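# Load two AA batteries into a remote's battery bay

## Task

Insert both AA batteries into the remote control's open battery compartment, each with correct polarity and fully seated by compressing its spring. Moving the remote is allowed.

## Robot and tools

Robot: two arms, left_arm (base near y = +0.268 m) and right_arm (base near y = -0.290 m). Each has a two-finger parallel gripper and a wrist camera. Fixed cameras: cam_head_left and cam_head_right (on a beam behind the arms), cam_high and cam_low. Wrist cameras: cam_left_wrist and cam_right_wrist. All images are 672x504.

Frames: the scene frame has its origin at table-top height, midway between the arms, a little behind the near edge of the table. +x points out over the table, +y toward left_arm, +z up. Camera sides do not match arm names. Reported positions are in metres and orientations are quaternions (w, x, y, z), both in the scene frame. Reports can be off by a few cm, more at long reach. Offsets you command are along each arm's own Hand target axes. On the gripper, +z is the direction the fingers point and y is the direction they open. end_effector_position is the point between the finger pads, just behind the tips.

Command row: 14 numbers, each in [-1, 1], always for both arms. Order: left dx, dy, dz, rx, ry, rz, opening, then the same seven for right. The first six of each arm are an offset from that arm's Hand target as it stood when the action or move began. They are not a pose. A value of 1.0 is 0.6 m or 180 degrees. rx, ry, rz form a single rotation vector. Within one action or one move list, every row counts from that same start, not from the row before. Repeating an offset in a new call moves the arm further. Six zeros re-command the current Hand target. Opening is absolute, not an offset: +1 fully open (about 87 mm), +0.5 about 69 mm, 0 about 43 mm, -0.5 about 18 mm, -1 closed. A 0 is a real command, so resend the present opening to keep a gripper unchanged.

execute_actions(actions, cameras): actions is a list of actions. Each action is a list of up to 15 rows, one per 1/30 s step. A short list repeats its last row for the remaining steps. An empty list returns state plus images. cameras takes names, ["all"] or []. An unknown name invalidates the call.

move(target, speed, blend, opening_speed, blocking, cameras): drives each gripper in a straight line toward its offset. target is one row, or a list of up to 15 rows, all counted from the starting Hand targets. speed is in m/s, 0.002 to 2.9, default 0.25, and turning is capped at twice that in rad/s. Give one number, or one per target. blend (m) rounds corners in a list; 0 stops at each point. opening_speed is per second on the -1..+1 scale, at least 0.2. blocking=false returns after about 0.5 s while the move continues. A move is cut off after 10 s. Paths do not avoid obstacles or the other arm. Faster moves lag more and strike harder. Targets placed deeper past a contact press harder. The result adds a move: line giving the ending (done, off_target, moving, held, fault) and any limits. An arm not named there finished within 10 mm and 2 degrees. limits=paced means the pose was clipped, and limits=held means steps were withheld. Neither done nor off_target tells you whether there was contact.

wait(seconds): 0 to 10. The arms hold their commands and a running move continues. stop(): brakes a running move. It needs some distance, more at speed. zoom_image(camera, region): magnifies [x0, y0, x1, y1] pixels of that camera's newest image, at most 504 per side. read_manual(section="licences"): licence texts only. finished_scene(scene): ends the current scene (give its number). This is final, so call it only once both batteries stay seated without help.

Result lines: end_effector_position and quaternion per arm. Hand target is your last commanded pose after clipping, and later offsets count from it. Tool commands gives the current opening commands. grip_measured is the finger motor position on the command scale. The last number of each arm in Joint positions is the same reading on a 0 (closed) to 1 (open) scale. Joint torques are in N m and include gravity. Positive is toward larger joint angles, and joints 1 to 3 wrap at ±28. Joint velocities may say within noise. Motor temperatures: a MOTOR HOT line appears at 75 °C. At 90 °C a fault folds that arm away for the rest of the scene. At 100 °C the arm goes limp.

Motion notes: each control step limits the commanded orientation to 40 degrees from the measured one. Grippers often stop short, sag or tilt, especially far out. After each move, check the pose and send the missing offset or a rotation to undo the tilt. Waiting does not close the gap. Small moves may go nowhere or sideways. Keep paths away from an arm's own base, because they can flip its shoulder posture. To release a push, command the target back behind the gripper's current position.

Gripping: reading errors are about 1 mm. At first contact, command roughly 0.04 below that moment's grip_measured for a firm hold. Use less for a lighter one. Closing fast squeezes harder.

Avoid: dropping batteries, opening the fingers on a moving part, slamming or shoving hard, and letting anything leave the table (this fails the task). Also avoid grippers or wrist cameras touching each other; the clearance check does not stop that. Never close a gripper on the other arm's fingers, and do not strain the camera cables. Watch for the bar, plate and low rail near the bases, which can stand up to 3 cm above the table. Avoid long holds with an arm stretched out, since it builds heat. Loose objects may get nudged at times. The remote may be repositioned.

Each tool is called after "Emit:" as name(argument=value, ...), one argument or row to a line, values as JSON.

## Session

Emit:
execute_actions(
  actions=[],
)

Scene clock: 0.00 s.
left_arm: end_effector_position=(+0.3749, +0.3005, +0.0375) grip_measured=+0.993 end_effector_quat_wxyz=(+0.547, -0.069, +0.830, +0.086) | right_arm: end_effector_position=(+0.3796, -0.3352, +0.0562) grip_measured=+0.981 end_effector_quat_wxyz=(+0.563, +0.135, +0.810, -0.087)
Joint positions: left_arm=[-0.039 1.601 0.369 0.821 -0.246 -0.027 0.997] | right_arm=[0.023 1.568 0.393 0.774 0.331 0.108 0.991]
Joint velocities: within noise
Joint torques (N m): no reading
Motor temperatures (°C): left_arm=[27 34 29 29 27 30 30] | right_arm=[29 29 27 29 29 26 27]
Heat: left arm: 34 °C; right arm: 29 °C.
Hand target: left_arm +0.3772, +0.3002, +0.0408; +0.551, -0.070, +0.828, +0.085 | right_arm +0.3843, -0.3342, +0.0636; +0.573, +0.135, +0.804, -0.084
Tool commands: left_gripper/opening=+1.0 right_gripper/opening=+1.0
camera_calibration:
cam_left_wrist: T_world_to_cam=[[0.230863, -0.970581, -0.0683755, 0.207295], [-0.935102, -0.201908, -0.291233, 0.443447], [0.26886, 0.131173, -0.954205, 0.0358697], [0, 0, 0, 1]] pos_world=[0.357168, 0.286027, 0.177548]
cam_right_wrist: T_world_to_cam=[[-0.324438, -0.945745, -0.0174916, -0.194309], [-0.892926, 0.312316, -0.324257, 0.481699], [0.312128, -0.0895827, -0.945807, 0.0539995], [0, 0, 0, 1]] pos_world=[0.350225, -0.329372, 0.203869]

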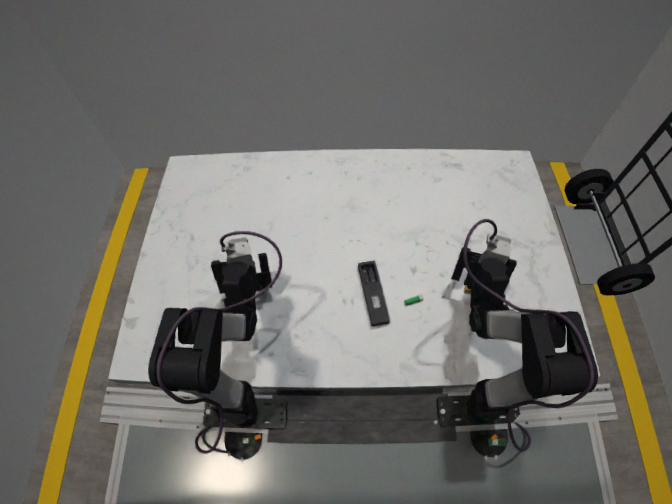

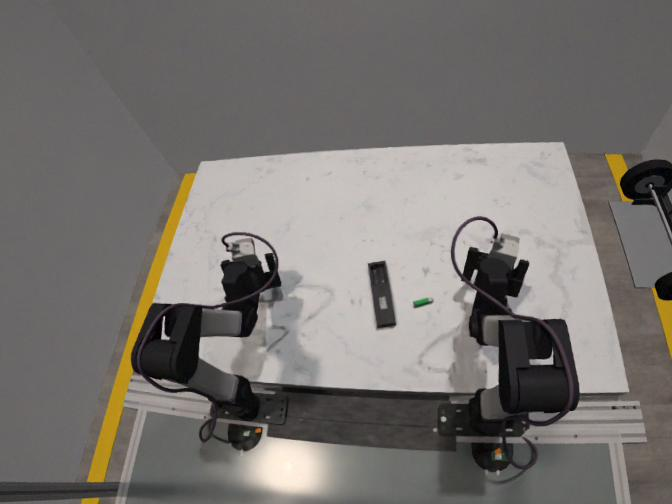

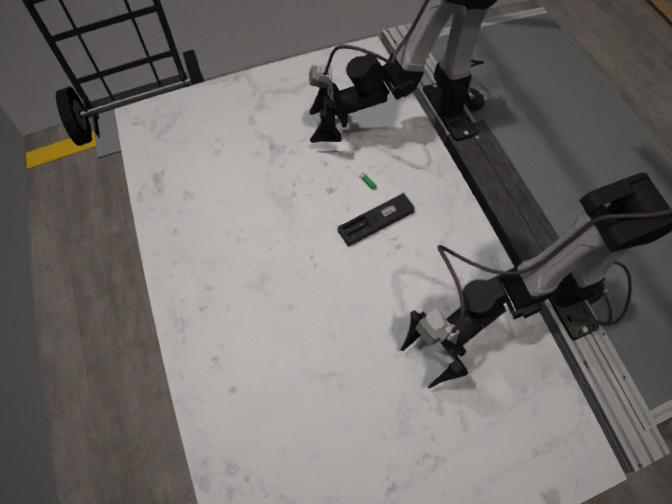

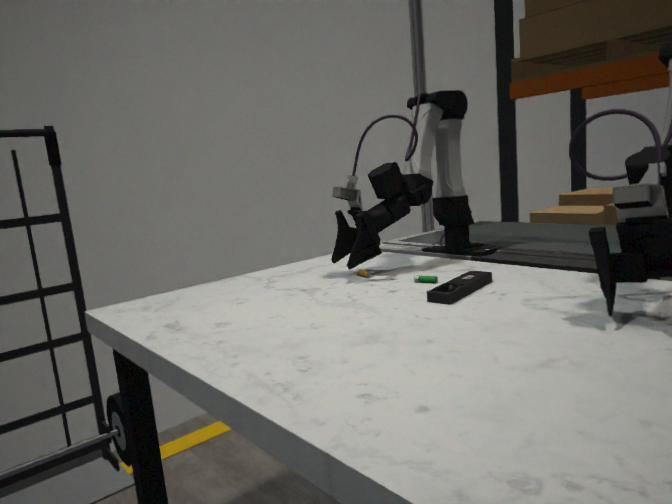

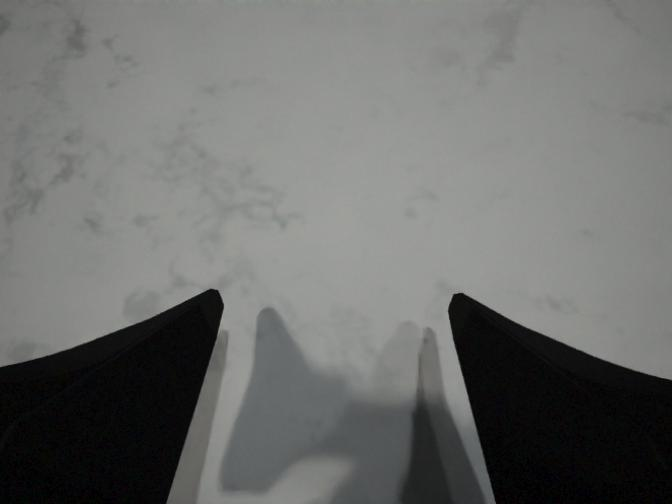

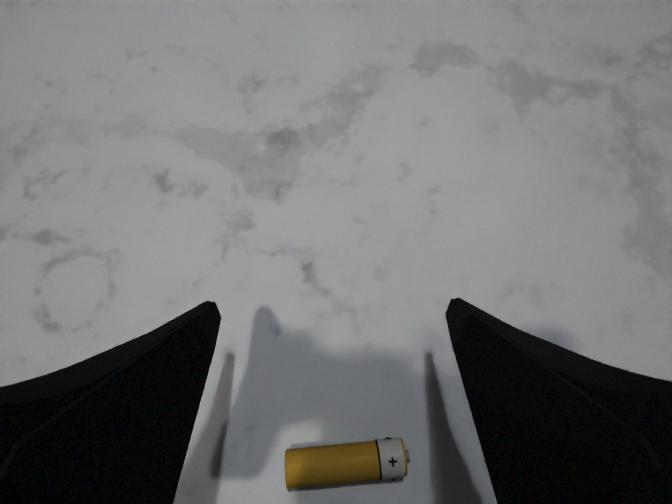

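Emit:
zoom_image(
  camera="cam_head_left",
  region=[340, 245, 440, 335],
)

Emit:
zoom_image(
  camera="cam_high",
  region=[325, 160, 425, 255],
)

Emit:
zoom_image(
  camera="cam_low",
  region=[340, 250, 510, 315],
)

Emit:
zoom_image(
  camera="cam_head_right",
  region=[340, 245, 440, 335],
)

Scaled by 5.040 from the camera's 672x504 image, which has a finer 960x720 frame.

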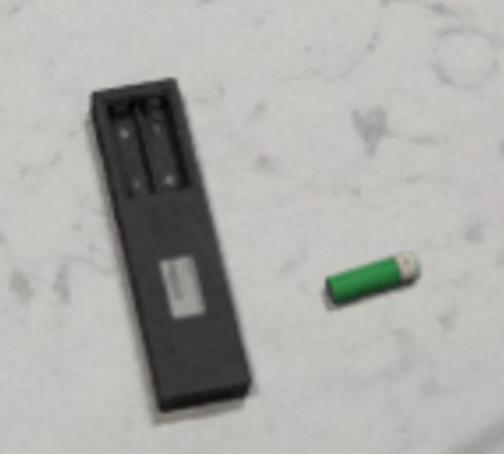

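Scaled by 5.040 from the camera's 672x504 image, which has a finer 960x720 frame.

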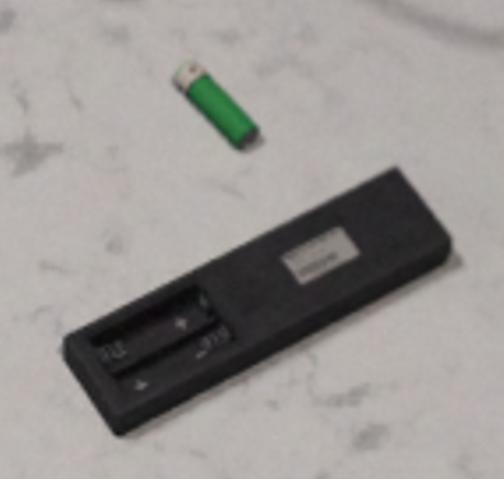

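Scaled by 2.965 from the camera's 672x504 image, which has a finer 960x720 frame.

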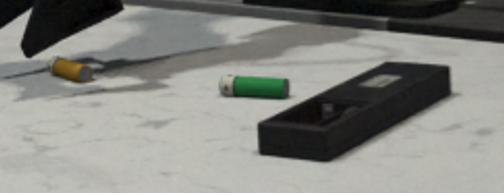

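Scaled by 5.040 from the camera's 672x504 image, which has a finer 960x720 frame.

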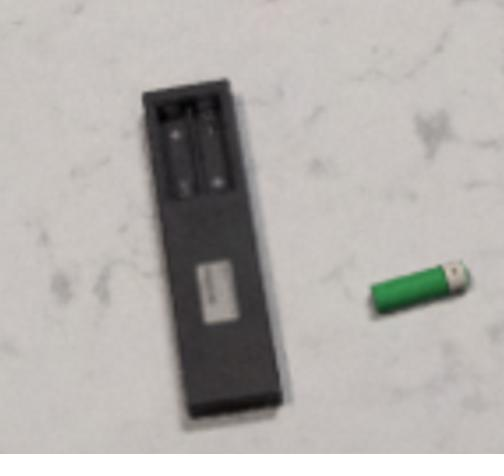

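Emit:
move(
  target=[0,0,0,0,0,0,1,-0.053,-0.0127,-0.1328,-0.3124,0.303,-0.4485,1],
  cameras=["cam_right_wrist","cam_head_right"],
  speed=0.5,
)

Scene clock: 11.50 s.
left_arm: end_effector_position=(+0.3749, +0.3005, +0.0375) grip_measured=+0.993 end_effector_quat_wxyz=(+0.547, -0.069, +0.830, +0.086) | right_arm: end_effector_position=(+0.3117, -0.3225, +0.1141) grip_measured=+0.981 end_effector_quat_wxyz=(-0.003, -0.602, +0.798, +0.012)
Joint positions: left_arm=[-0.039 1.601 0.369 0.821 -0.246 -0.027 0.997] | right_arm=[0.039 1.813 1.494 -1.303 0.011 -1.252 0.991]
Joint torques (N m): left_arm=[0.14 -5.27 5.65 2.28 -0.04 -0.12] | right_arm=[0.64 -7.69 9.78 0.16 0.07 -0.06]
Heat: left arm: 35 °C; right arm: 32 °C.
Hand target: left_arm +0.3772, +0.3002, +0.0408; +0.551, -0.070, +0.828, +0.085 | right_arm +0.3201, -0.3222, +0.1198; +0.000, -0.609, +0.793, +0.000
Off the commanded pose: left_arm 0.004 m, 0 deg | right_arm 0.010 m, 2 deg.
move: done
camera_calibration:
cam_right_wrist: T_world_to_cam=[[0.958824, -0.28344, -0.0178263, -0.38971], [-0.169247, -0.62068, 0.76558, -0.21498], [-0.22806, -0.73104, -0.643094, 0.058009], [0, 0, 0, 1]] pos_world=[0.350508, -0.201486, 0.194943]
Images, in order (width x height): cam_head_right 672x504, cam_right_wrist 672x504.

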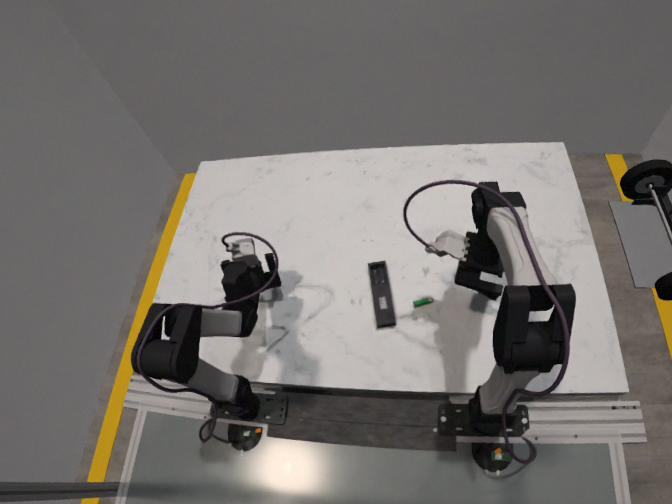

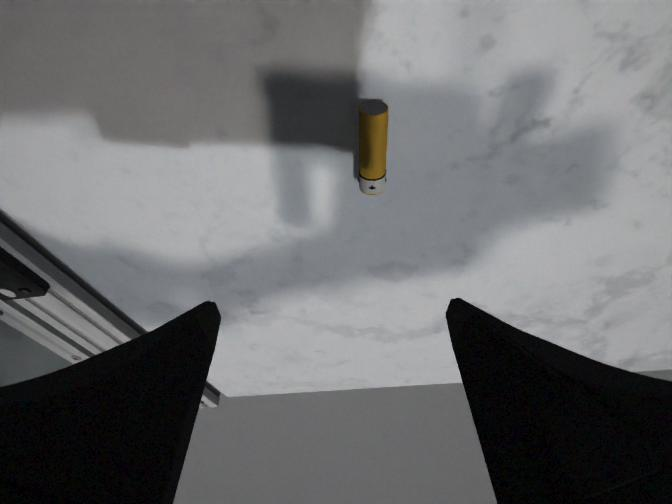

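Emit:
move(
  target=[0,0,0,0,0,0,1,0.0217,-0.0352,0.1167,0,0,0,1],
  cameras=["cam_right_wrist","cam_low","cam_head_right"],
)

Emit:
zoom_image(
  camera="cam_low",
  region=[310, 210, 430, 300],
)

Scene clock: 15.90 s.
left_arm: end_effector_position=(+0.3749, +0.3005, +0.0375) grip_measured=+0.993 end_effector_quat_wxyz=(+0.547, -0.069, +0.830, +0.086) | right_arm: end_effector_position=(+0.3354, -0.3371, +0.0514) grip_measured=+0.981 end_effector_quat_wxyz=(+0.001, -0.606, +0.795, +0.008)
Joint positions: left_arm=[-0.039 1.601 0.369 0.821 -0.246 -0.027 0.997] | right_arm=[-0.009 1.925 1.387 -1.072 0.016 -1.311 0.991]
Joint torques (N m): left_arm=[0.16 -5.27 5.64 2.28 -0.04 -0.13] | right_arm=[-0.29 -9.43 5.59 0.32 0.04 -0.04]
Motor temperatures (°C): left_arm=[27 36 30 35 27 30 30] | right_arm=[29 31 30 32 29 26 27]
Heat: left arm: 36 °C; right arm: 32 °C.
Hand target: left_arm +0.3772, +0.3002, +0.0408; +0.551, -0.070, +0.828, +0.085 | right_arm +0.3372, -0.3401, +0.0498; +0.000, -0.609, +0.793, +0.000
Off the commanded pose: left_arm 0.004 m, 0 deg | right_arm 0.004 m, 1 deg.
move: done
camera_calibration:
cam_right_wrist: T_world_to_cam=[[0.962081, -0.272709, -0.00554543, -0.415773], [-0.171612, -0.620978, 0.764811, -0.171289], [-0.212014, -0.734858, -0.644231, 0.0058371], [0, 0, 0, 1]] pos_world=[0.371849, -0.215462, 0.132458]
Images, in order (width x height): cam_head_right 672x504, cam_low 672x504, cam_right_wrist 672x504.

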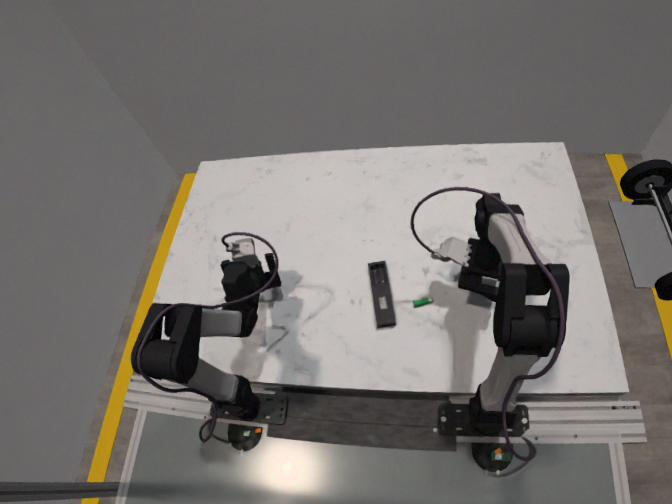

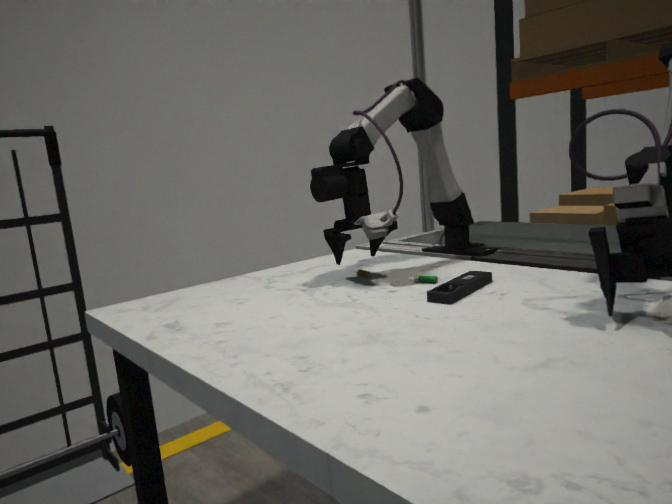

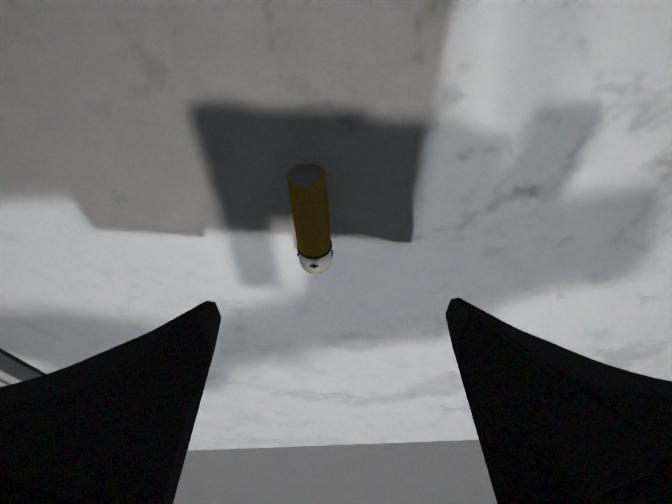

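Scaled by 4.200 from the camera's 672x504 image, which has a finer 960x720 frame.

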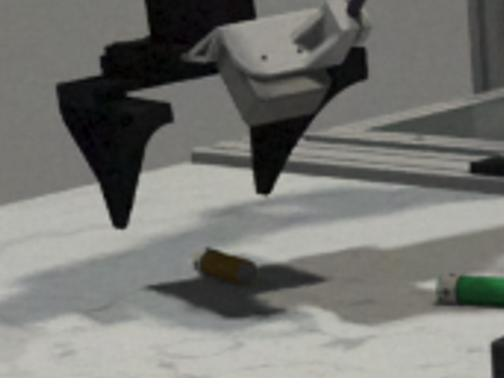

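Emit:
move(
  target=[0,0,0,0,0,0,1,0.001,0.0157,0.0655,0,0,0,1],
  speed=0.12,
  cameras=["cam_right_wrist"],
)

Scene clock: 18.97 s.
left_arm: end_effector_position=(+0.3749, +0.3005, +0.0375) grip_measured=+0.993 end_effector_quat_wxyz=(+0.547, -0.069, +0.830, +0.086) | right_arm: end_effector_position=(+0.3288, -0.3363, +0.0156) grip_measured=+0.981 end_effector_quat_wxyz=(+0.006, -0.606, +0.795, +0.003)
Joint positions: left_arm=[-0.039 1.601 0.369 0.821 -0.246 -0.027 0.997] | right_arm=[-0.009 1.936 1.251 -0.913 0.018 -1.311 0.991]
Joint torques (N m): left_arm=[0.14 -5.27 5.64 2.28 -0.04 -0.13] | right_arm=[-0.1 -8.47 5.03 0.33 0.01 -0.02]
Heat: left arm: 36 °C; right arm: 32 °C.
Hand target: left_arm +0.3772, +0.3002, +0.0408; +0.551, -0.070, +0.828, +0.085 | right_arm +0.3277, -0.3383, +0.0104; +0.000, -0.609, +0.793, +0.000
Off the commanded pose: left_arm 0.004 m, 0 deg | right_arm 0.005 m, 1 deg.
move: done
camera_calibration:
cam_right_wrist: T_world_to_cam=[[0.96208, -0.272682, 0.00681406, -0.409564], [-0.18091, -0.619195, 0.764113, -0.140907], [-0.204141, -0.736371, -0.645046, -0.0212188], [0, 0, 0, 1]] pos_world=[0.364211, -0.214555, 0.0967726]
Images, in order (width x height): cam_right_wrist 672x504.

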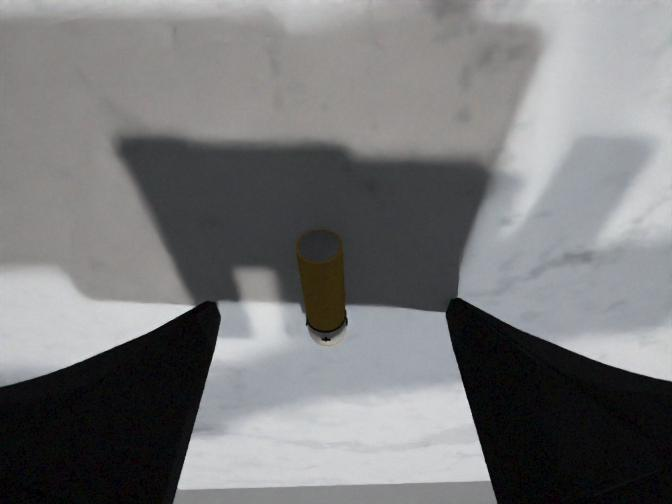

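Emit:
move(
  target=[0,0,0,0,0,0,1,0.001,0.0055,0.008,0,0,0,1],
  speed=0.05,
  cameras=["cam_right_wrist"],
)

Scene clock: 21.00 s.
left_arm: end_effector_position=(+0.3749, +0.3005, +0.0375) grip_measured=+0.993 end_effector_quat_wxyz=(+0.547, -0.069, +0.830, +0.086) | right_arm: end_effector_position=(+0.3282, -0.3388, +0.0137) grip_measured=+0.981 end_effector_quat_wxyz=(+0.002, -0.606, +0.795, -0.003)
Joint positions: left_arm=[-0.039 1.601 0.369 0.821 -0.246 -0.027 0.997] | right_arm=[-0.009 1.936 1.24 -0.9 0.033 -1.311 0.991]
Joint torques (N m): left_arm=[0.14 -5.29 5.64 2.28 -0.04 -0.12] | right_arm=[-0.02 -8.65 3.44 0.44 -0.09 -0.02]
Heat: left arm: 36 °C; right arm: 32 °C.
Hand target: left_arm +0.3772, +0.3002, +0.0408; +0.551, -0.070, +0.828, +0.085 | right_arm +0.3245, -0.3380, +0.0057; +0.000, -0.609, +0.793, +0.000
Off the commanded pose: left_arm 0.004 m, 0 deg | right_arm 0.009 m, 1 deg.
move: done
camera_calibration:
cam_right_wrist: T_world_to_cam=[[0.962023, -0.272669, 0.0128131, -0.409737], [-0.182617, -0.607996, 0.772653, -0.1368], [-0.202888, -0.745649, -0.6347, -0.0280456], [0, 0, 0, 1]] pos_world=[0.363504, -0.215809, 0.0931486]
Images, in order (width x height): cam_right_wrist 672x504.

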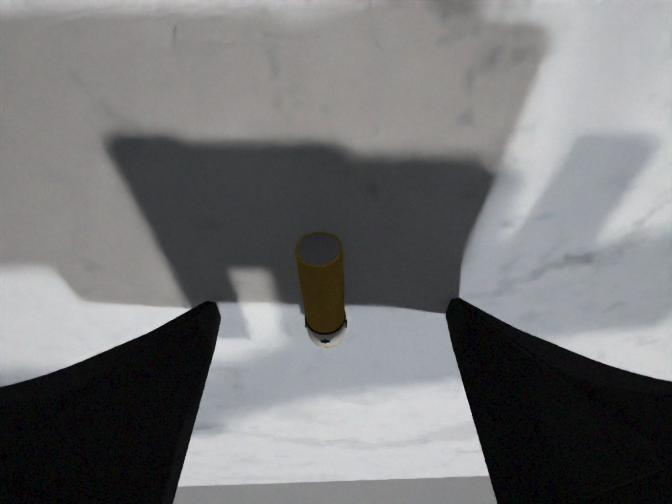

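Emit:
move(
  target=[0,0,0,0,0,0,1,0,0,0,0,0,0,-0.72],
  opening_speed=0.8,
  cameras=["cam_right_wrist"],
)

Scene clock: 24.30 s.
left_arm: end_effector_position=(+0.3749, +0.3005, +0.0375) grip_measured=+0.993 end_effector_quat_wxyz=(+0.547, -0.069, +0.830, +0.086) | right_arm: end_effector_position=(+0.3356, -0.3399, +0.0131) grip_measured=-0.608 end_effector_quat_wxyz=(+0.012, -0.606, +0.795, -0.015)
Joint positions: left_arm=[-0.039 1.601 0.369 0.821 -0.246 -0.027 0.997] | right_arm=[-0.009 1.936 1.237 -0.866 0.039 -1.312 0.196]
Joint torques (N m): left_arm=[0.14 -5.27 5.64 2.27 -0.04 -0.12] | right_arm=[-0.1 -8.8 3.79 0.15 -0.17 -0.02]
Heat: left arm: 36 °C; right arm: 32 °C.
Hand target: left_arm +0.3772, +0.3002, +0.0408; +0.551, -0.070, +0.828, +0.085 | right_arm +0.3245, -0.3380, +0.0057; +0.000, -0.609, +0.793, +0.000
Off the commanded pose: left_arm 0.004 m, 0 deg | right_arm 0.013 m, 2 deg.
move: off_target (right_arm)
camera_calibration:
cam_right_wrist: T_world_to_cam=[[0.961166, -0.272406, 0.044222, -0.417271], [-0.206383, -0.60313, 0.770481, -0.126004], [-0.183212, -0.749686, -0.635927, -0.0357815], [0, 0, 0, 1]] pos_world=[0.368506, -0.216489, 0.0927815]
Images, in order (width x height): cam_right_wrist 672x504.

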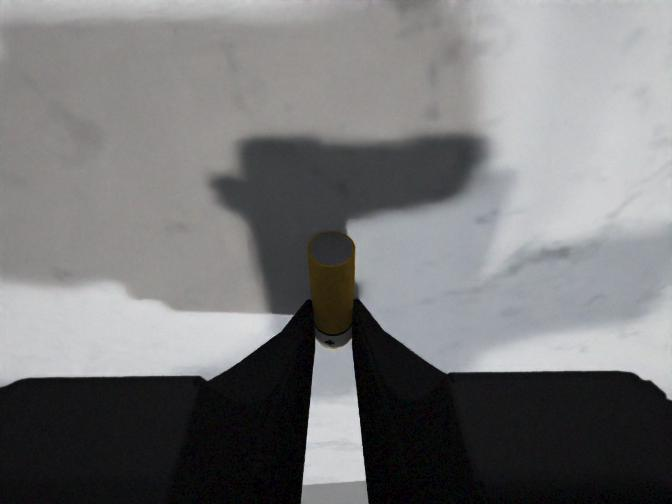

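Emit:
move(
  target=[
    [0,0,0,0,0,0,1,0,0,-0.157,0,0,0,-0.72],
    [0,0,0,0,0,0,1,-0.45,0.111,-0.157,0,0,0.378,-0.72],
  ],
  speed=0.3,
  blend=[0.03,0],
  cameras=["all"],
)

Emit:
zoom_image(
  camera="cam_right_wrist",
  region=[200, 150, 500, 400],
)

Scene clock: 28.63 s.
left_arm: end_effector_position=(+0.3749, +0.3005, +0.0375) grip_measured=+0.993 end_effector_quat_wxyz=(+0.547, -0.069, +0.830, +0.086) | right_arm: end_effector_position=(+0.3267, -0.0674, +0.0967) grip_measured=-0.608 end_effector_quat_wxyz=(-0.004, -0.064, +0.998, -0.011)
Joint positions: left_arm=[-0.039 1.601 0.369 0.821 -0.246 -0.027 0.997] | right_arm=[0.57 2.298 2.109 -1.442 0.023 0.444 0.196]
Joint torques (N m): left_arm=[0.16 -5.29 5.64 2.28 -0.04 -0.12] | right_arm=[0.16 -11.97 9.99 0.14 -0.14 0.12]
Heat: left arm: 37 °C; right arm: 33 °C.
Hand target: left_arm +0.3772, +0.3002, +0.0408; +0.551, -0.070, +0.828, +0.085 | right_arm +0.3299, -0.0601, +0.1000; +0.000, -0.061, +0.998, +0.000
Off the commanded pose: left_arm 0.004 m, 0 deg | right_arm 0.009 m, 1 deg.
move: done
camera_calibration:
cam_left_wrist: T_world_to_cam=[[0.230863, -0.970581, -0.0683755, 0.207295], [-0.935102, -0.201908, -0.291233, 0.443447], [0.26886, 0.131173, -0.954205, 0.0358697], [0, 0, 0, 1]] pos_world=[0.357168, 0.286027, 0.177548]
cam_right_wrist: T_world_to_cam=[[0.118942, -0.992552, 0.0263488, -0.109784], [-0.625784, -0.0543345, 0.778102, 0.145325], [-0.770875, -0.109038, -0.627585, 0.454481], [0, 0, 0, 1]] pos_world=[0.454348, -0.0515144, 0.175041]

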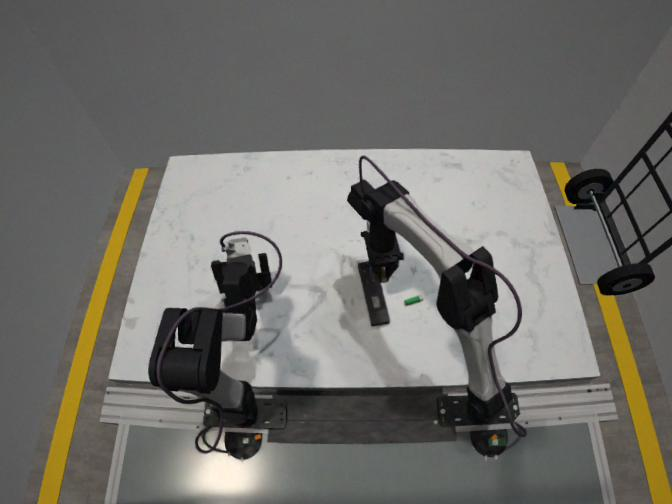

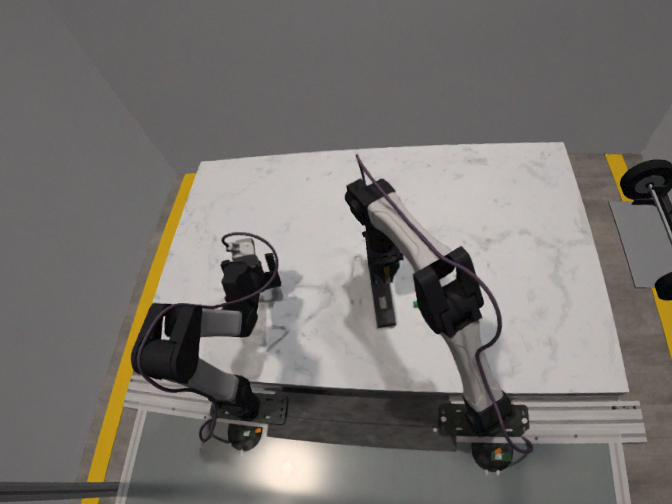

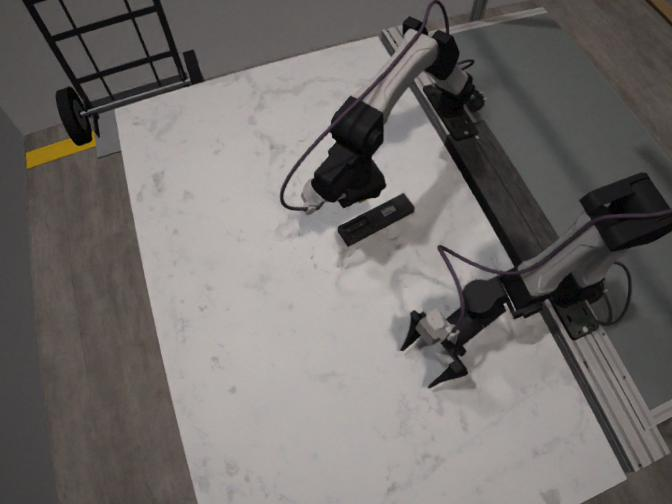

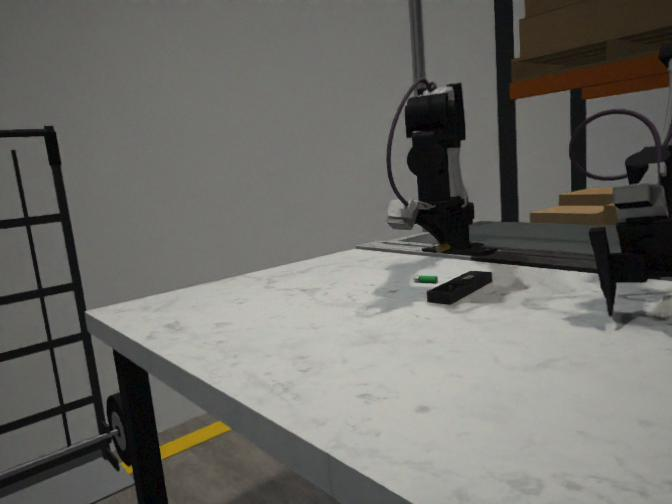

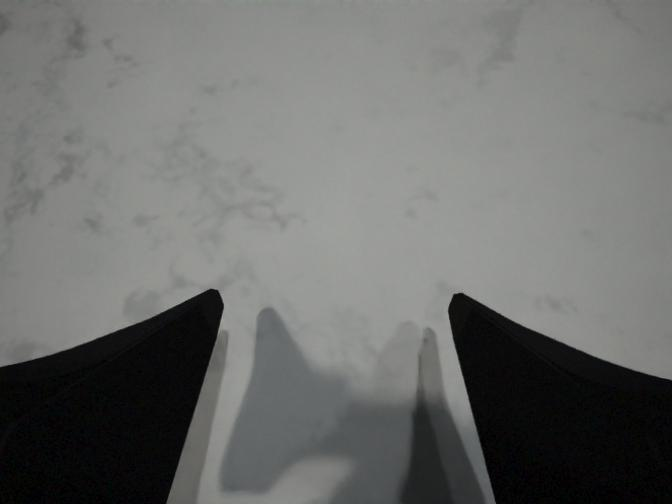

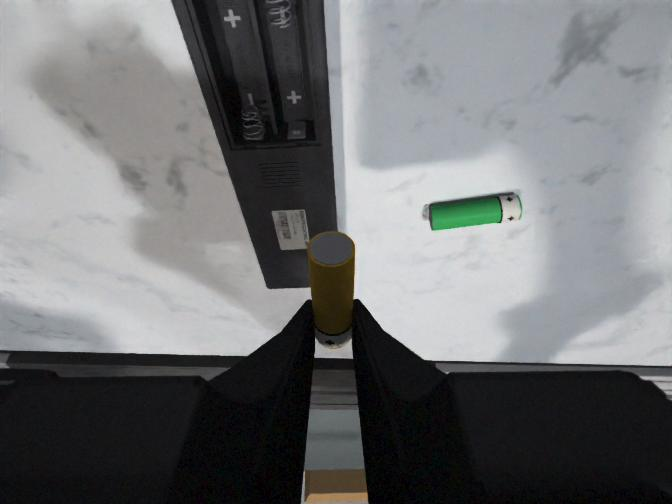

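Scaled by 1.680 from the camera's 672x504 image, which has a finer 960x720 frame.

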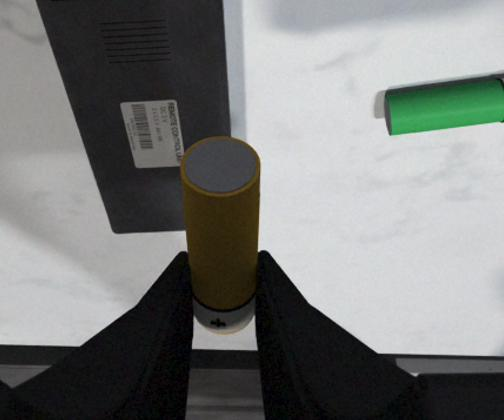

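Emit:
move(
  target=[0,0,0,0,0,0,1,-0.0603,0.0262,0.0533,0.003,0.111,-0.0167,-0.72],
  speed=0.2,
  cameras=["cam_right_wrist","cam_low","cam_high"],
)

Emit:
zoom_image(
  camera="cam_right_wrist",
  region=[200, 150, 500, 400],
)

Emit:
zoom_image(
  camera="cam_low",
  region=[390, 200, 530, 310],
)

Scene clock: 36.73 s.
left_arm: end_effector_position=(+0.3749, +0.3005, +0.0375) grip_measured=+0.993 end_effector_quat_wxyz=(+0.547, -0.069, +0.830, +0.086) | right_arm: end_effector_position=(+0.3591, -0.0440, +0.0631) grip_measured=-0.608 end_effector_quat_wxyz=(-0.052, -0.070, +0.995, +0.040)
Joint positions: left_arm=[-0.039 1.601 0.369 0.821 -0.246 -0.027 0.997] | right_arm=[0.527 2.592 2.476 -1.556 -0.108 0.385 0.196]
Joint torques (N m): left_arm=[0.14 -5.29 5.64 2.28 -0.04 -0.13] | right_arm=[-0.44 -14.15 9.74 0.05 -0.25 -0.04]
Motor temperatures (°C): left_arm=[27 37 31 38 27 30 30] | right_arm=[29 36 32 31 29 26 27]
Heat: left arm: 38 °C; right arm: 36 °C.
Hand target: left_arm +0.3772, +0.3002, +0.0408; +0.551, -0.070, +0.828, +0.085 | right_arm +0.3639, -0.0400, +0.0680; -0.173, -0.086, +0.981, -0.015
Off the commanded pose: left_arm 0.004 m, 0 deg | right_arm 0.008 m, 15 deg.
joint sent to its limit (right arm) — joint 4 (wrist pitch), lower limit. The joint targets are off in orientation, not in position.
move: off_target (right_arm)
camera_calibration:
cam_right_wrist: T_world_to_cam=[[0.127512, -0.988557, -0.0805918, -0.0856716], [-0.542469, -0.137535, 0.828741, 0.156324], [-0.830342, -0.0619561, -0.553799, 0.479724], [0, 0, 0, 1]] pos_world=[0.494061, -0.0334693, 0.129214]
Images, in order (width x height): cam_high 672x504, cam_low 672x504, cam_right_wrist 672x504.

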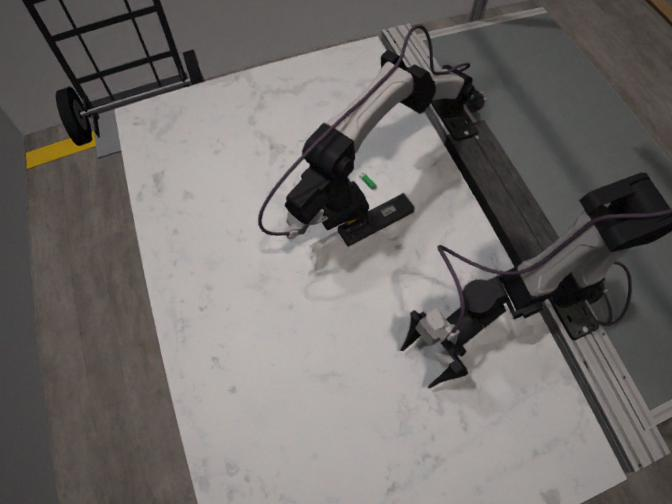

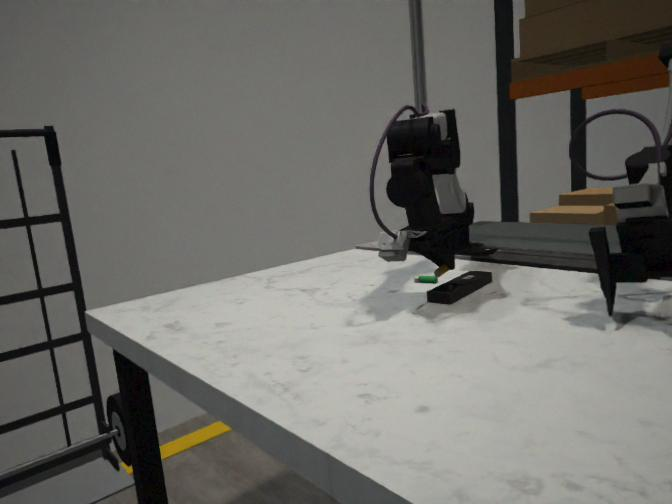

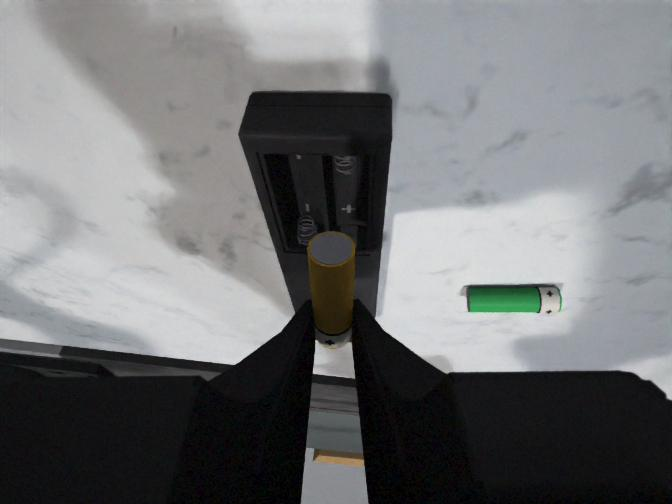

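Scaled by 1.680 from the camera's 672x504 image, which has a finer 960x720 frame.

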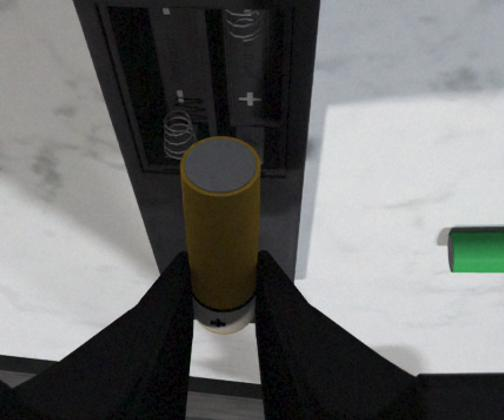

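Scaled by 3.600 from the camera's 672x504 image, which has a finer 960x720 frame.

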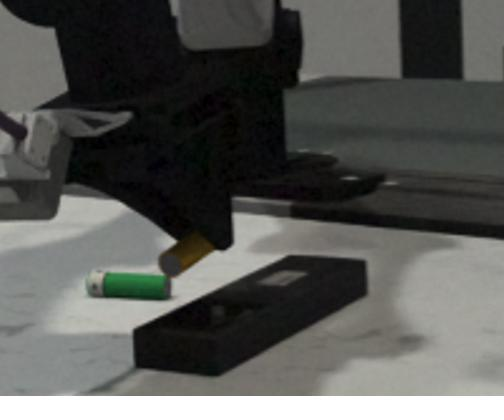

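Emit:
move(
  target=[0,0,0,0,0,0,1,-0.0213,-0.0072,0.0242,0.0055,0,-0.0152,-0.72],
  speed=0.1,
  cameras=["cam_right_wrist","cam_low"],
)

Emit:
zoom_image(
  camera="cam_right_wrist",
  region=[200, 150, 500, 400],
)

Emit:
zoom_image(
  camera="cam_low",
  region=[390, 220, 510, 310],
)

Scene clock: 45.50 s.
left_arm: end_effector_position=(+0.3749, +0.3005, +0.0375) grip_measured=+0.993 end_effector_quat_wxyz=(+0.547, -0.069, +0.830, +0.086) | right_arm: end_effector_position=(+0.3647, -0.0439, +0.0471) grip_measured=-0.608 end_effector_quat_wxyz=(-0.057, -0.096, +0.993, +0.039)
Joint positions: left_arm=[-0.039 1.601 0.369 0.821 -0.246 -0.027 0.997] | right_arm=[0.525 2.652 2.524 -1.557 -0.108 0.33 0.196]
Joint torques (N m): left_arm=[0.16 -5.27 5.64 2.28 -0.04 -0.12] | right_arm=[-0.59 -14.08 9.87 0.06 -0.11 -0.05]
Heat: left arm: 39 °C; right arm: 38 °C.
Hand target: left_arm +0.3772, +0.3002, +0.0408; +0.551, -0.070, +0.828, +0.085 | right_arm +0.3716, -0.0430, +0.0501; -0.173, -0.111, +0.979, -0.019
Off the commanded pose: left_arm 0.004 m, 0 deg | right_arm 0.007 m, 15 deg.
joint sent to its limit (right arm) — joint 4 (wrist pitch), lower limit. The joint targets are off in orientation, not in position.
move: off_target (right_arm)
camera_calibration:
cam_right_wrist: T_world_to_cam=[[0.17862, -0.980524, -0.0816603, -0.10577], [-0.527601, -0.165504, 0.833214, 0.165761], [-0.830501, -0.105745, -0.546888, 0.473302], [0, 0, 0, 1]] pos_world=[0.499426, -0.0262271, 0.112092]
Images, in order (width x height): cam_low 672x504, cam_right_wrist 672x504.

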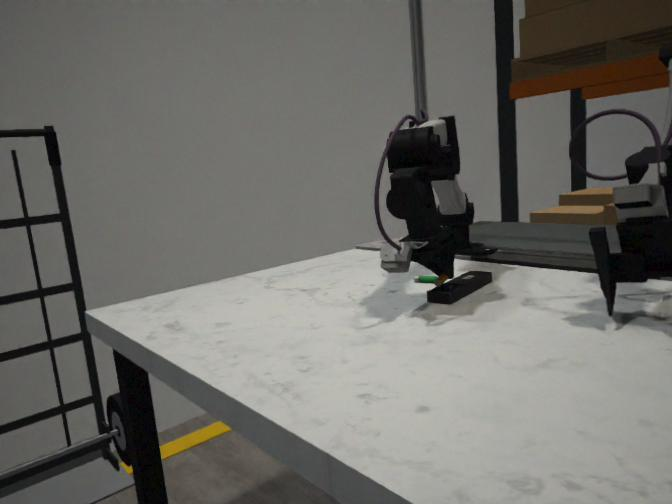

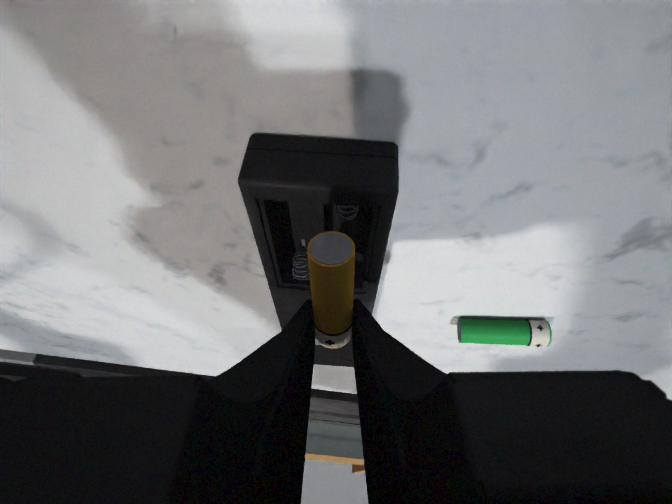

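Scaled by 1.680 from the camera's 672x504 image, which has a finer 960x720 frame.

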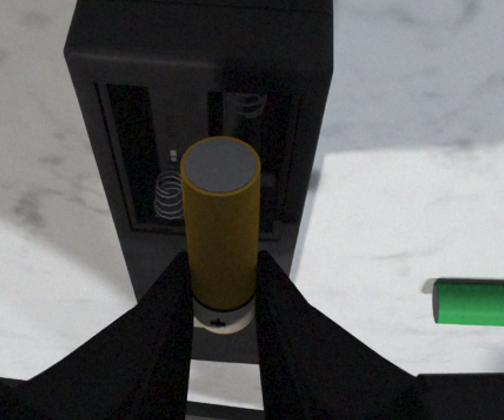

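Scaled by 4.200 from the camera's 672x504 image, which has a finer 960x720 frame.

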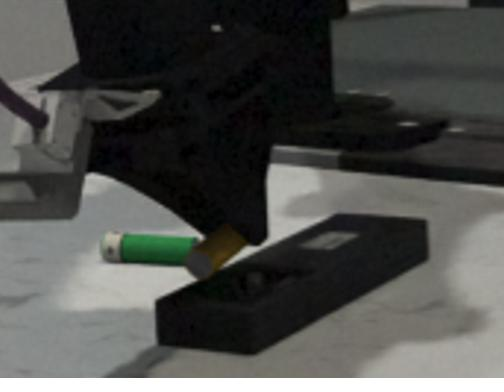

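Emit:
move(
  target=[
    [0,0,0,0,0,0,1,0.0286,0,-0.0784,0,-0.111,0,-0.72],
    [0,0,0,0,0,0,1,0.0578,-0.1537,-0.068,0,-0.111,0,-0.72],
    [0,0,0,0,0,0,1,0.019,-0.1537,0.0387,0,-0.111,0,-0.72],
  ],
  speed=0.2,
  blend=[0.02,0.02,0],
  cameras=["cam_right_wrist","cam_low"],
)

Scene clock: 51.13 s.
left_arm: end_effector_position=(+0.3749, +0.3005, +0.0375) grip_measured=+0.993 end_effector_quat_wxyz=(+0.547, -0.069, +0.830, +0.086) | right_arm: end_effector_position=(+0.3704, -0.1397, +0.0192) grip_measured=-0.608 end_effector_quat_wxyz=(-0.023, -0.106, +0.994, -0.002)
Joint positions: left_arm=[-0.039 1.601 0.369 0.821 -0.246 -0.027 0.997] | right_arm=[0.375 2.38 1.936 -1.214 0.007 0.165 0.196]
Joint torques (N m): left_arm=[0.16 -5.27 5.64 2.28 -0.04 -0.13] | right_arm=[0.46 -17.47 5.18 0.26 0.03 -0.01]
Heat: left arm: 39 °C; right arm: 40 °C.
Hand target: left_arm +0.3772, +0.3002, +0.0408; +0.551, -0.070, +0.828, +0.085 | right_arm +0.3741, -0.1371, +0.0322; +0.000, -0.113, +0.994, +0.000
Off the commanded pose: left_arm 0.004 m, 0 deg | right_arm 0.014 m, 3 deg.
move: off_target (right_arm)
camera_calibration:
cam_right_wrist: T_world_to_cam=[[0.202189, -0.979337, 0.00434665, -0.21318], [-0.586618, -0.117554, 0.801287, 0.205321], [-0.784219, -0.164561, -0.598265, 0.428286], [0, 0, 0, 1]] pos_world=[0.499418, -0.114159, 0.0926339]
Images, in order (width x height): cam_low 672x504, cam_right_wrist 672x504.

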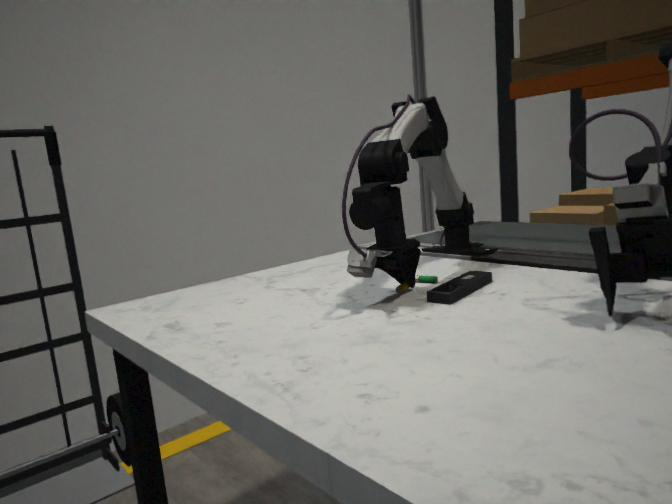

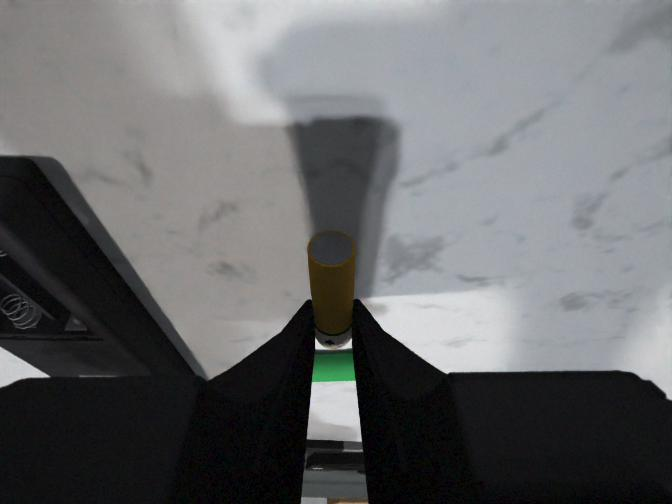

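Emit:
move(
  target=[0,0,0,0,0,0,1,0,0,0.012,0,0,0,-0.72],
  speed=0.05,
  cameras=["cam_right_wrist"],
)

Emit:
zoom_image(
  camera="cam_right_wrist",
  region=[250, 200, 420, 380],
)

Scene clock: 52.33 s.
left_arm: end_effector_position=(+0.3749, +0.3005, +0.0375) grip_measured=+0.993 end_effector_quat_wxyz=(+0.547, -0.069, +0.830, +0.086) | right_arm: end_effector_position=(+0.3695, -0.1399, +0.0152) grip_measured=-0.608 end_effector_quat_wxyz=(-0.024, -0.106, +0.994, -0.002)
Joint positions: left_arm=[-0.039 1.601 0.369 0.821 -0.246 -0.027 0.997] | right_arm=[0.375 2.38 1.92 -1.198 0.007 0.165 0.196]
Joint torques (N m): left_arm=[0.16 -5.29 5.65 2.28 -0.04 -0.13] | right_arm=[0.43 -16.94 5.04 0.38 0.03 -0.03]
Motor temperatures (°C): left_arm=[27 37 31 39 27 30 30] | right_arm=[29 41 34 30 29 26 28]
Heat: left arm: 39 °C; right arm: 41 °C.
Hand target: left_arm +0.3772, +0.3002, +0.0408; +0.551, -0.070, +0.828, +0.085 | right_arm +0.3741, -0.1371, +0.0250; +0.000, -0.113, +0.994, +0.000
Off the commanded pose: left_arm 0.004 m, 0 deg | right_arm 0.011 m, 3 deg.
move: off_target (right_arm)
camera_calibration:
cam_right_wrist: T_world_to_cam=[[0.20222, -0.97933, 0.0044635, -0.213319], [-0.586007, -0.117349, 0.801764, 0.207781], [-0.784667, -0.164749, -0.597624, 0.425303], [0, 0, 0, 1]] pos_world=[0.49862, -0.114458, 0.0885321]
Images, in order (width x height): cam_right_wrist 672x504.

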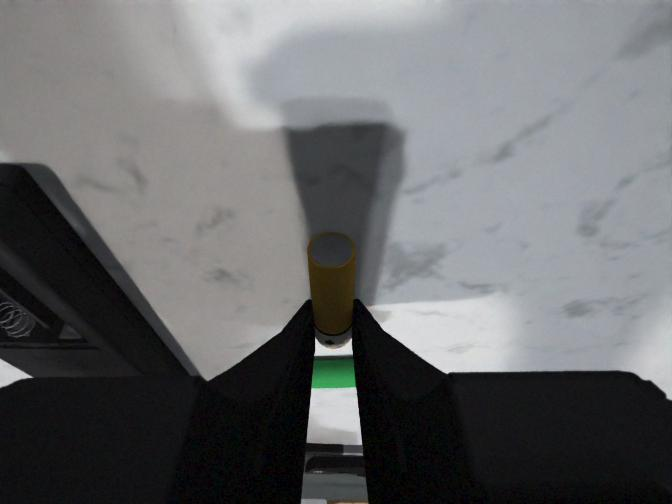

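Scaled by 2.800 from the camera's 672x504 image, which has a finer 960x720 frame.

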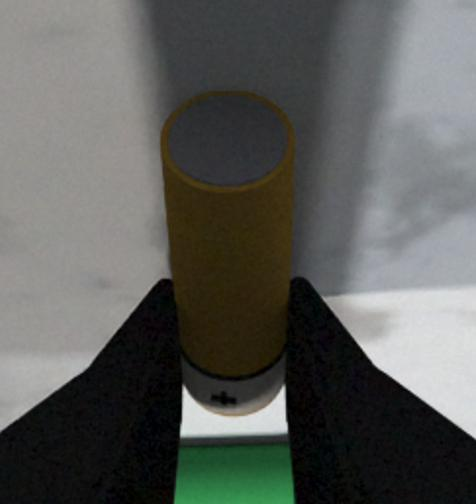

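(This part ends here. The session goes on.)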